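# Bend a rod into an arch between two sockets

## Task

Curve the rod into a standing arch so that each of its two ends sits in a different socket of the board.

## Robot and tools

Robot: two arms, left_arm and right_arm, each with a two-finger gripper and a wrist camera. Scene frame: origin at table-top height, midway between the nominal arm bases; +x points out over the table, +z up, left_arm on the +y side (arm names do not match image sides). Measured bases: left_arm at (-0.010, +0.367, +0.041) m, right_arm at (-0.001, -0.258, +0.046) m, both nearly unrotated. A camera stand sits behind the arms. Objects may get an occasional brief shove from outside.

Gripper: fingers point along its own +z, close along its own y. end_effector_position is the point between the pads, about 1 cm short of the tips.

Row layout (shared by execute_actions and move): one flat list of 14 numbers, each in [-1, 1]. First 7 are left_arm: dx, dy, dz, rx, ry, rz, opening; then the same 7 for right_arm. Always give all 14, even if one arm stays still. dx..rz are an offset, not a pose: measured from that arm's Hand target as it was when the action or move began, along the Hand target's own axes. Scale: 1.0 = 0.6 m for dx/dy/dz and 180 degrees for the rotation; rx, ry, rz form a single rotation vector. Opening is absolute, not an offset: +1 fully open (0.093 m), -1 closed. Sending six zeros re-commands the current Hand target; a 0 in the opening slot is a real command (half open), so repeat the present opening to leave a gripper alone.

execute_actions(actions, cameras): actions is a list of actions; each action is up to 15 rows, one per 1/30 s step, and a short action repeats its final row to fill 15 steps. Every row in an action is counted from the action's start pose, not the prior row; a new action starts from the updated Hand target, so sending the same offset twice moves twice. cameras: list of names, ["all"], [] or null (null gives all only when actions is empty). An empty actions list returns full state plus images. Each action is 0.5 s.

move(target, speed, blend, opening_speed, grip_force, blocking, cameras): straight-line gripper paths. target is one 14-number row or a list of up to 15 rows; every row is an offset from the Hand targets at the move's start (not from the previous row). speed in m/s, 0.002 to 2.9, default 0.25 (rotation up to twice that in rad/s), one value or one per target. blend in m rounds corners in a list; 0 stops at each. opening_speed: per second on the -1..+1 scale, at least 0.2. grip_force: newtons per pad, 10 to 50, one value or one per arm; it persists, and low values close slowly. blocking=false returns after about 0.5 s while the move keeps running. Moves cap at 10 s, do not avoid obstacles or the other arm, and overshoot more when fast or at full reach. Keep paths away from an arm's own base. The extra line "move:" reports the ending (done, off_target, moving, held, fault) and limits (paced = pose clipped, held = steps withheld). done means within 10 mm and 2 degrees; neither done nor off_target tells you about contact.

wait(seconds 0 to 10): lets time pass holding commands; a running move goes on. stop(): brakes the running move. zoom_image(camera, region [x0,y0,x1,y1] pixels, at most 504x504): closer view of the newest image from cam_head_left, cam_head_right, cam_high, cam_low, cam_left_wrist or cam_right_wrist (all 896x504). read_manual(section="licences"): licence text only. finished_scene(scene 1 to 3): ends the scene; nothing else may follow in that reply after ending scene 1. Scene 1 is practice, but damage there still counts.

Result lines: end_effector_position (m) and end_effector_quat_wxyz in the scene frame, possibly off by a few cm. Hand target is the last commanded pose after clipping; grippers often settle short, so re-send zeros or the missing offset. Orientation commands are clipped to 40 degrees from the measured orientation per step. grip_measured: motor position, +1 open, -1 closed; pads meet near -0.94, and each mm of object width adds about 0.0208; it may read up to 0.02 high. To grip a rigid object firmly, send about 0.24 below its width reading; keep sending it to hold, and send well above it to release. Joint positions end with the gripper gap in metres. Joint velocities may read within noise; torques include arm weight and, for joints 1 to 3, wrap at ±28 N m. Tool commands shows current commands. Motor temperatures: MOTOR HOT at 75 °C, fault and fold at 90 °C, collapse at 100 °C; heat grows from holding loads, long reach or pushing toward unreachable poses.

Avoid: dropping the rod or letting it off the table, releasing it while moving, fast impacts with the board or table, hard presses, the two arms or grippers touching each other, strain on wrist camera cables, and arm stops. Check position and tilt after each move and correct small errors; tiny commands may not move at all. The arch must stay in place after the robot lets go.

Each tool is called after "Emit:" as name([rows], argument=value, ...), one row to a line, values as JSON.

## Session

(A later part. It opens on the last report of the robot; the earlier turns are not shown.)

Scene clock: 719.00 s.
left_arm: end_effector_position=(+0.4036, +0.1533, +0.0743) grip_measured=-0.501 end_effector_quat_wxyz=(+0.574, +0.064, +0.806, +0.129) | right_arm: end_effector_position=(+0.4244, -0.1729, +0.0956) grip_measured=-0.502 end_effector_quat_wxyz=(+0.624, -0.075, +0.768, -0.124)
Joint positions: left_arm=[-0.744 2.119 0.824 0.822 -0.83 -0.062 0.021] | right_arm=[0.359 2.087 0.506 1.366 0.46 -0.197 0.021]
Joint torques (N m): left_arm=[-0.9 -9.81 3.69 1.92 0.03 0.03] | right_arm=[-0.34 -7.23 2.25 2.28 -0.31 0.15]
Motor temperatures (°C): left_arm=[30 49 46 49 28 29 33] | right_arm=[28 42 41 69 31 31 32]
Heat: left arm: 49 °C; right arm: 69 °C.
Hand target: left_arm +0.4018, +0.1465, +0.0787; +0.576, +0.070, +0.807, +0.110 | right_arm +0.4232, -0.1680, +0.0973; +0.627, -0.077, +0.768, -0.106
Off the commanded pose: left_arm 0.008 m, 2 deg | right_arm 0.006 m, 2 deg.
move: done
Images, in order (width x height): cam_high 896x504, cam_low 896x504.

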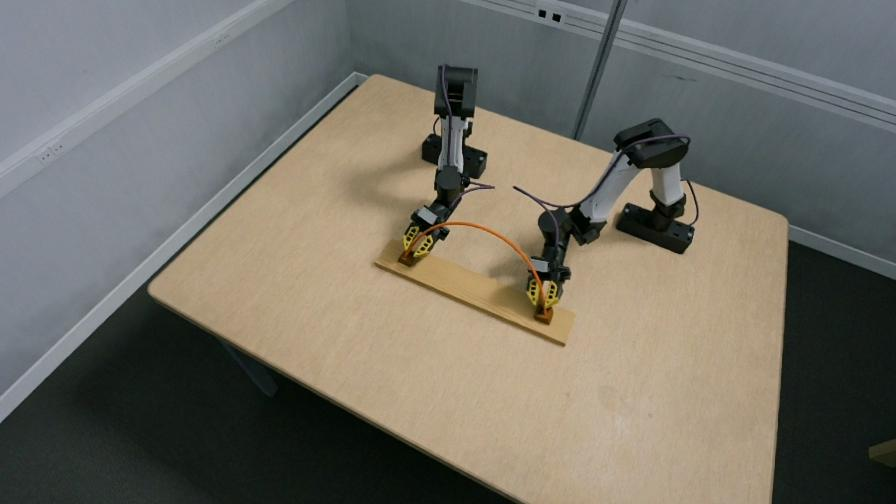

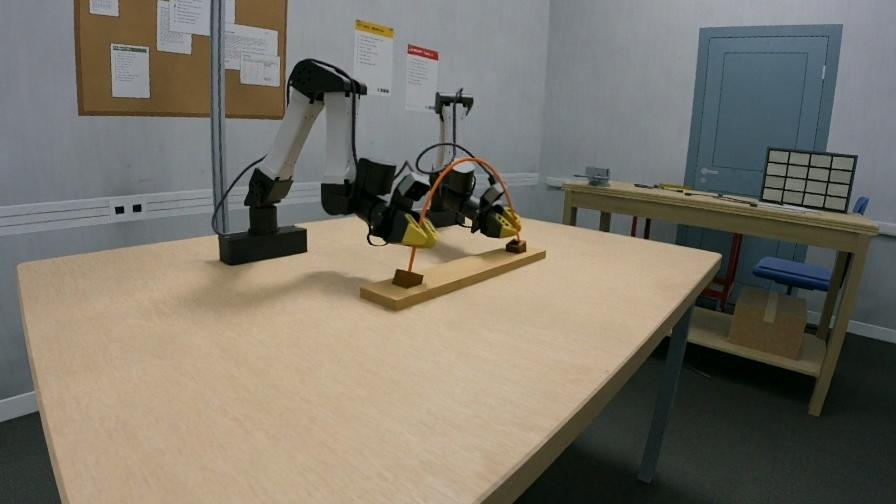

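Emit:
move(target=[-0.006,0.006,0,0,0,0,-0.2,0,-0.01,0,0,0,0,-0.2], speed=0.02, opening_speed=0.3, cameras=["cam_low","cam_high"])

Emit:
zoom_image(camera="cam_low", region=[380, 140, 540, 300])

Emit:
zoom_image(camera="cam_high", region=[385, 210, 565, 340])

Scene clock: 727.47 s.
left_arm: end_effector_position=(+0.4024, +0.1498, +0.0694) grip_measured=-0.202 end_effector_quat_wxyz=(+0.566, +0.077, +0.812, +0.122) | right_arm: end_effector_position=(+0.4226, -0.1729, +0.0924) grip_measured=-0.202 end_effector_quat_wxyz=(+0.620, -0.082, +0.771, -0.117)
Joint positions: left_arm=[-0.744 2.119 0.824 0.802 -0.801 -0.062 0.036] | right_arm=[0.35 2.087 0.496 1.366 0.432 -0.197 0.035]
Joint torques (N m): left_arm=[-0.09 -11.14 3.41 2.04 -0.2 0.08] | right_arm=[-1.28 -7.95 2.3 2.31 -0.21 0.1]
Motor temperatures (°C): left_arm=[30 50 46 49 28 29 33] | right_arm=[28 42 41 70 31 31 32]
Heat: left arm: 50 °C; right arm: 70 °C.
Hand target: left_arm +0.4029, +0.1491, +0.0829; +0.576, +0.070, +0.807, +0.110 | right_arm +0.4231, -0.1738, +0.0988; +0.627, -0.077, +0.768, -0.106
Off the commanded pose: left_arm 0.014 m, 2 deg | right_arm 0.007 m, 2 deg.
move: off_target (left_arm)
Images, in order (width x height): cam_high 896x504, cam_low 896x504.

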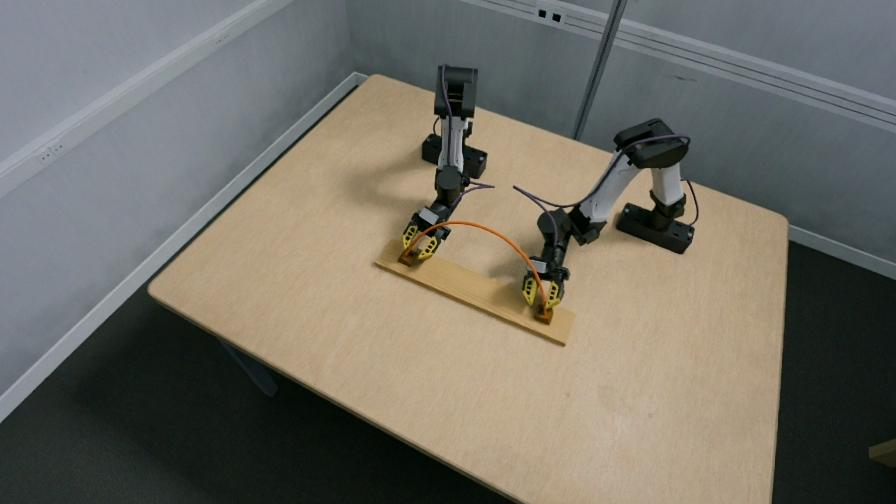

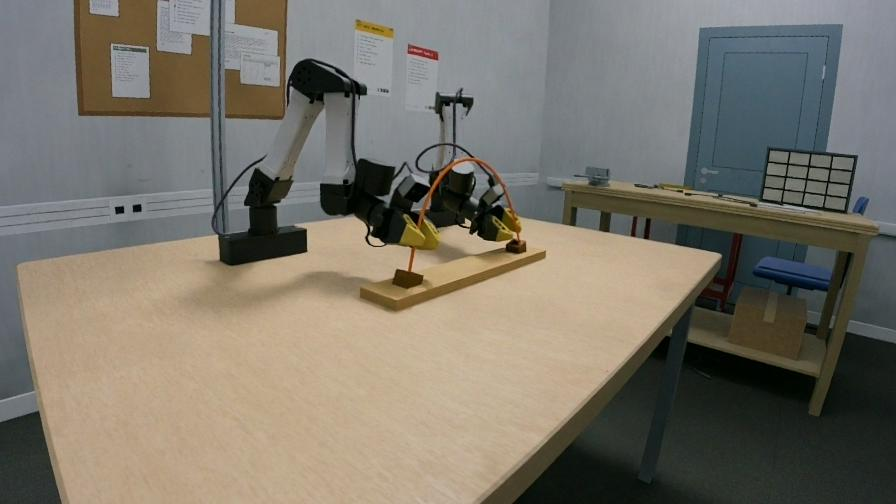

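Scaled by 3.150 from the camera's 896x504 image, which has a finer 1280x720 frame.

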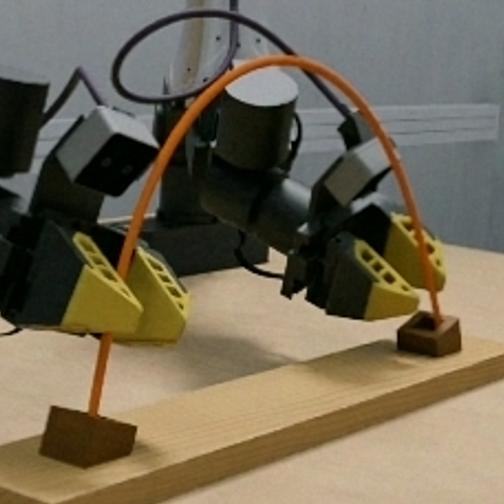

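Scaled by 2.800 from the camera's 896x504 image, which has a finer 1280x720 frame.

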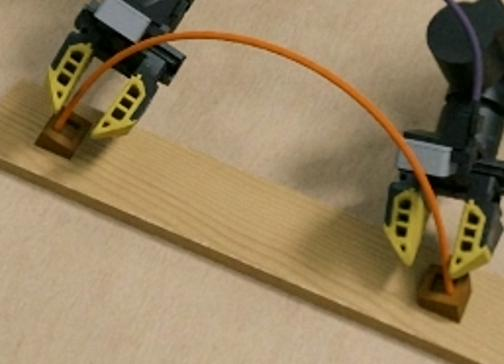

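Emit:
move([
  [-0.01,0.016,0,0,0,0,-0.2,-0.006,-0.01,0,0,0,0,-0.2],
  [-0.02,0.016,-0.05,0,0,0,-0.2,-0.01,-0.01,-0.05,0,0,0,-0.2],
], speed=0.05, blend=0.005, cameras=["cam_low","cam_high"])

Emit:
zoom_image(camera="cam_low", region=[380, 140, 540, 300])

Emit:
zoom_image(camera="cam_high", region=[385, 210, 565, 340])

Scene clock: 738.30 s.
left_arm: end_effector_position=(+0.3788, +0.1523, +0.0907) grip_measured=-0.202 end_effector_quat_wxyz=(+0.563, +0.088, +0.813, +0.121) | right_arm: end_effector_position=(+0.3956, -0.1776, +0.0997) grip_measured=-0.202 end_effector_quat_wxyz=(+0.614, -0.090, +0.776, -0.113)
Joint positions: left_arm=[-0.782 1.983 0.746 0.72 -0.818 -0.074 0.036] | right_arm=[0.362 1.982 0.382 1.355 0.429 -0.193 0.035]
Joint torques (N m): left_arm=[-0.61 -10.47 3.9 2.01 -0.37 -0.07] | right_arm=[0.27 -8.02 2.26 2.39 0.07 0.14]
Motor temperatures (°C): left_arm=[30 52 45 50 28 29 33] | right_arm=[28 43 41 70 31 31 31]
Heat: left arm: 52 °C; right arm: 70 °C.
Hand target: left_arm +0.3783, +0.1526, +0.1056; +0.576, +0.071, +0.807, +0.110 | right_arm +0.3948, -0.1760, +0.1118; +0.627, -0.077, +0.768, -0.106
Off the commanded pose: left_arm 0.015 m, 3 deg | right_arm 0.012 m, 2 deg.
move: off_target (left_arm, right_arm)
Images, in order (width x height): cam_high 896x504, cam_low 896x504.

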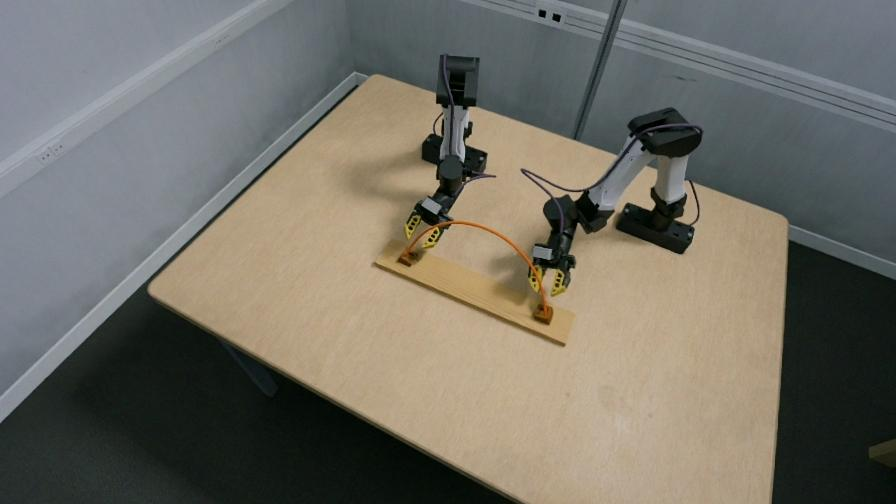

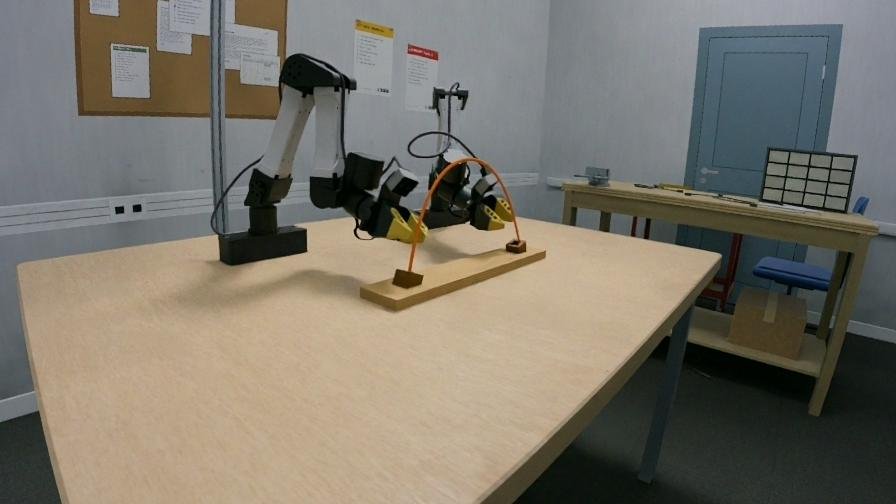

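Scaled by 3.150 from the camera's 896x504 image, which has a finer 1280x720 frame.

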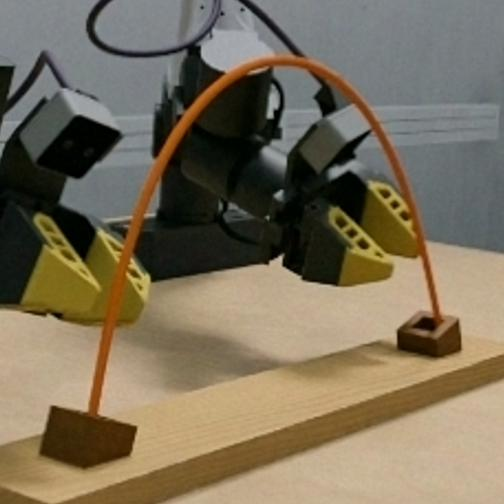

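Scaled by 2.800 from the camera's 896x504 image, which has a finer 1280x720 frame.

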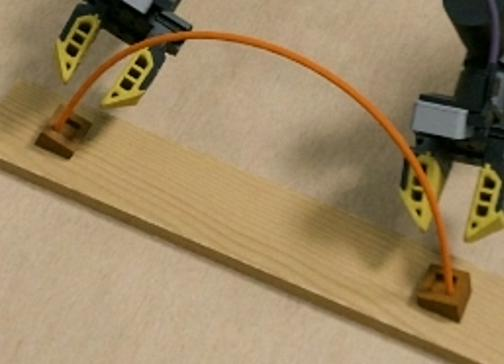

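Emit:
move(target=[-0.02,0,-0.12,0,0,0,-0.2,-0.02,0,-0.12,0,0,0,-0.2], speed=0.1, cameras=["cam_low","cam_high"])

Emit:
zoom_image(camera="cam_low", region=[380, 140, 540, 300])

Emit:
zoom_image(camera="cam_high", region=[385, 230, 435, 280])

Emit:
zoom_image(camera="cam_high", region=[520, 280, 570, 330])

Scene clock: 744.33 s.
left_arm: end_effector_position=(+0.3145, +0.1420, +0.1273) grip_measured=-0.202 end_effector_quat_wxyz=(+0.564, +0.089, +0.812, +0.121) | right_arm: end_effector_position=(+0.3283, -0.1684, +0.1308) grip_measured=-0.202 end_effector_quat_wxyz=(+0.620, -0.089, +0.772, -0.112)
Joint positions: left_arm=[-0.963 1.739 0.664 0.441 -0.971 -0.223 0.036] | right_arm=[0.534 1.647 0.164 1.231 0.595 -0.15 0.035]
Joint torques (N m): left_arm=[-0.58 -8.61 4.78 1.85 -0.46 -0.1] | right_arm=[0.24 -5.57 2.88 2.23 0.1 0.11]
Motor temperatures (°C): left_arm=[30 51 45 49 28 29 32] | right_arm=[28 43 41 70 30 31 31]
Heat: left arm: 51 °C; right arm: 70 °C.
Hand target: left_arm +0.3142, +0.1428, +0.1391; +0.576, +0.071, +0.807, +0.110 | right_arm +0.3267, -0.1683, +0.1368; +0.627, -0.077, +0.768, -0.106
Off the commanded pose: left_arm 0.012 m, 3 deg | right_arm 0.006 m, 2 deg.
move: off_target (left_arm)
Images, in order (width x height): cam_high 896x504, cam_low 896x504.

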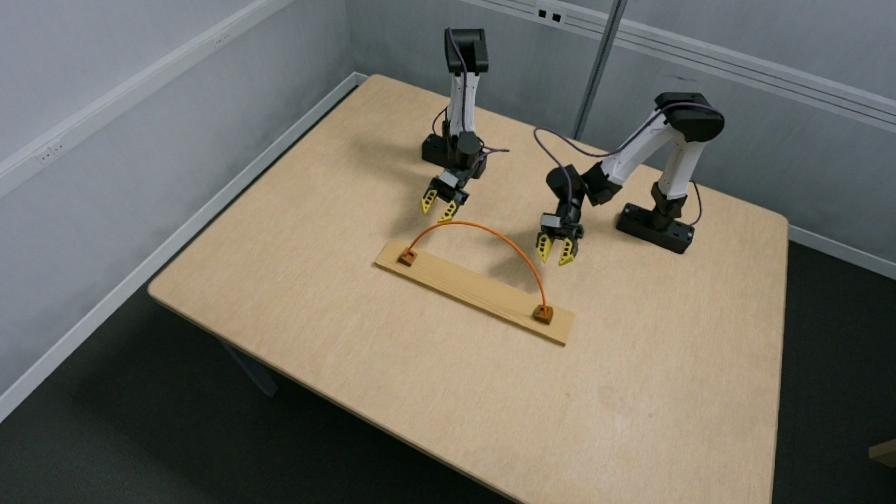

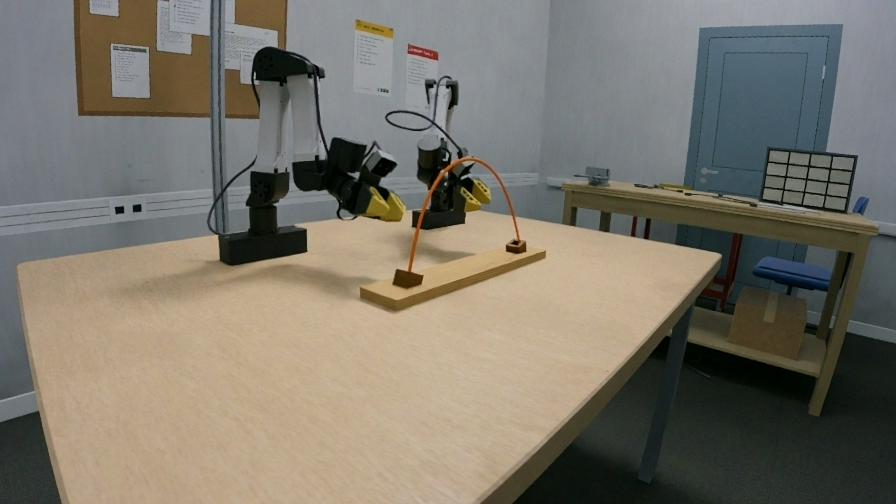

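Scaled by 3.150 from the camera's 896x504 image, which has a finer 1280x720 frame.

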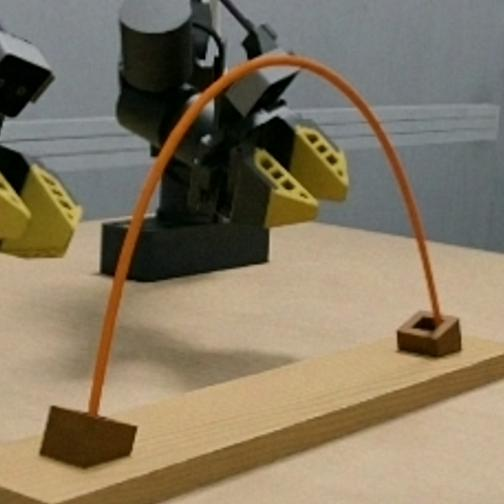

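Scaled by 10.080 from the camera's 896x504 image, which has a finer 1280x720 frame.

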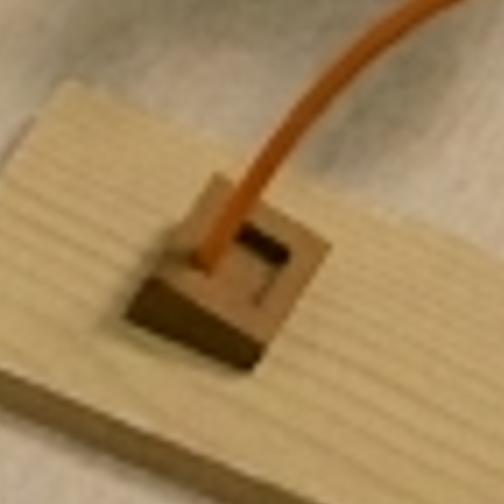

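Scaled by 10.080 from the camera's 896x504 image, which has a finer 1280x720 frame.

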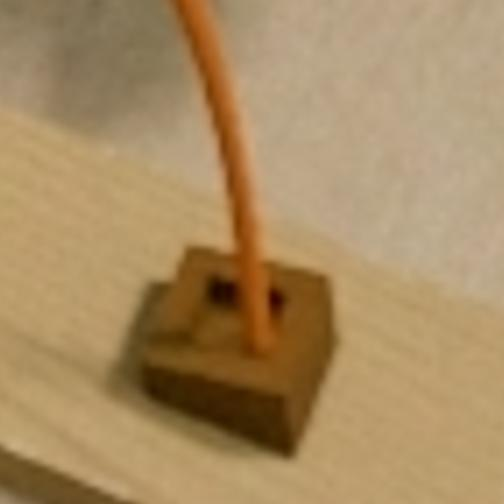

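Emit:
finished_scene(scene=3)

The scene is finished: the task was done.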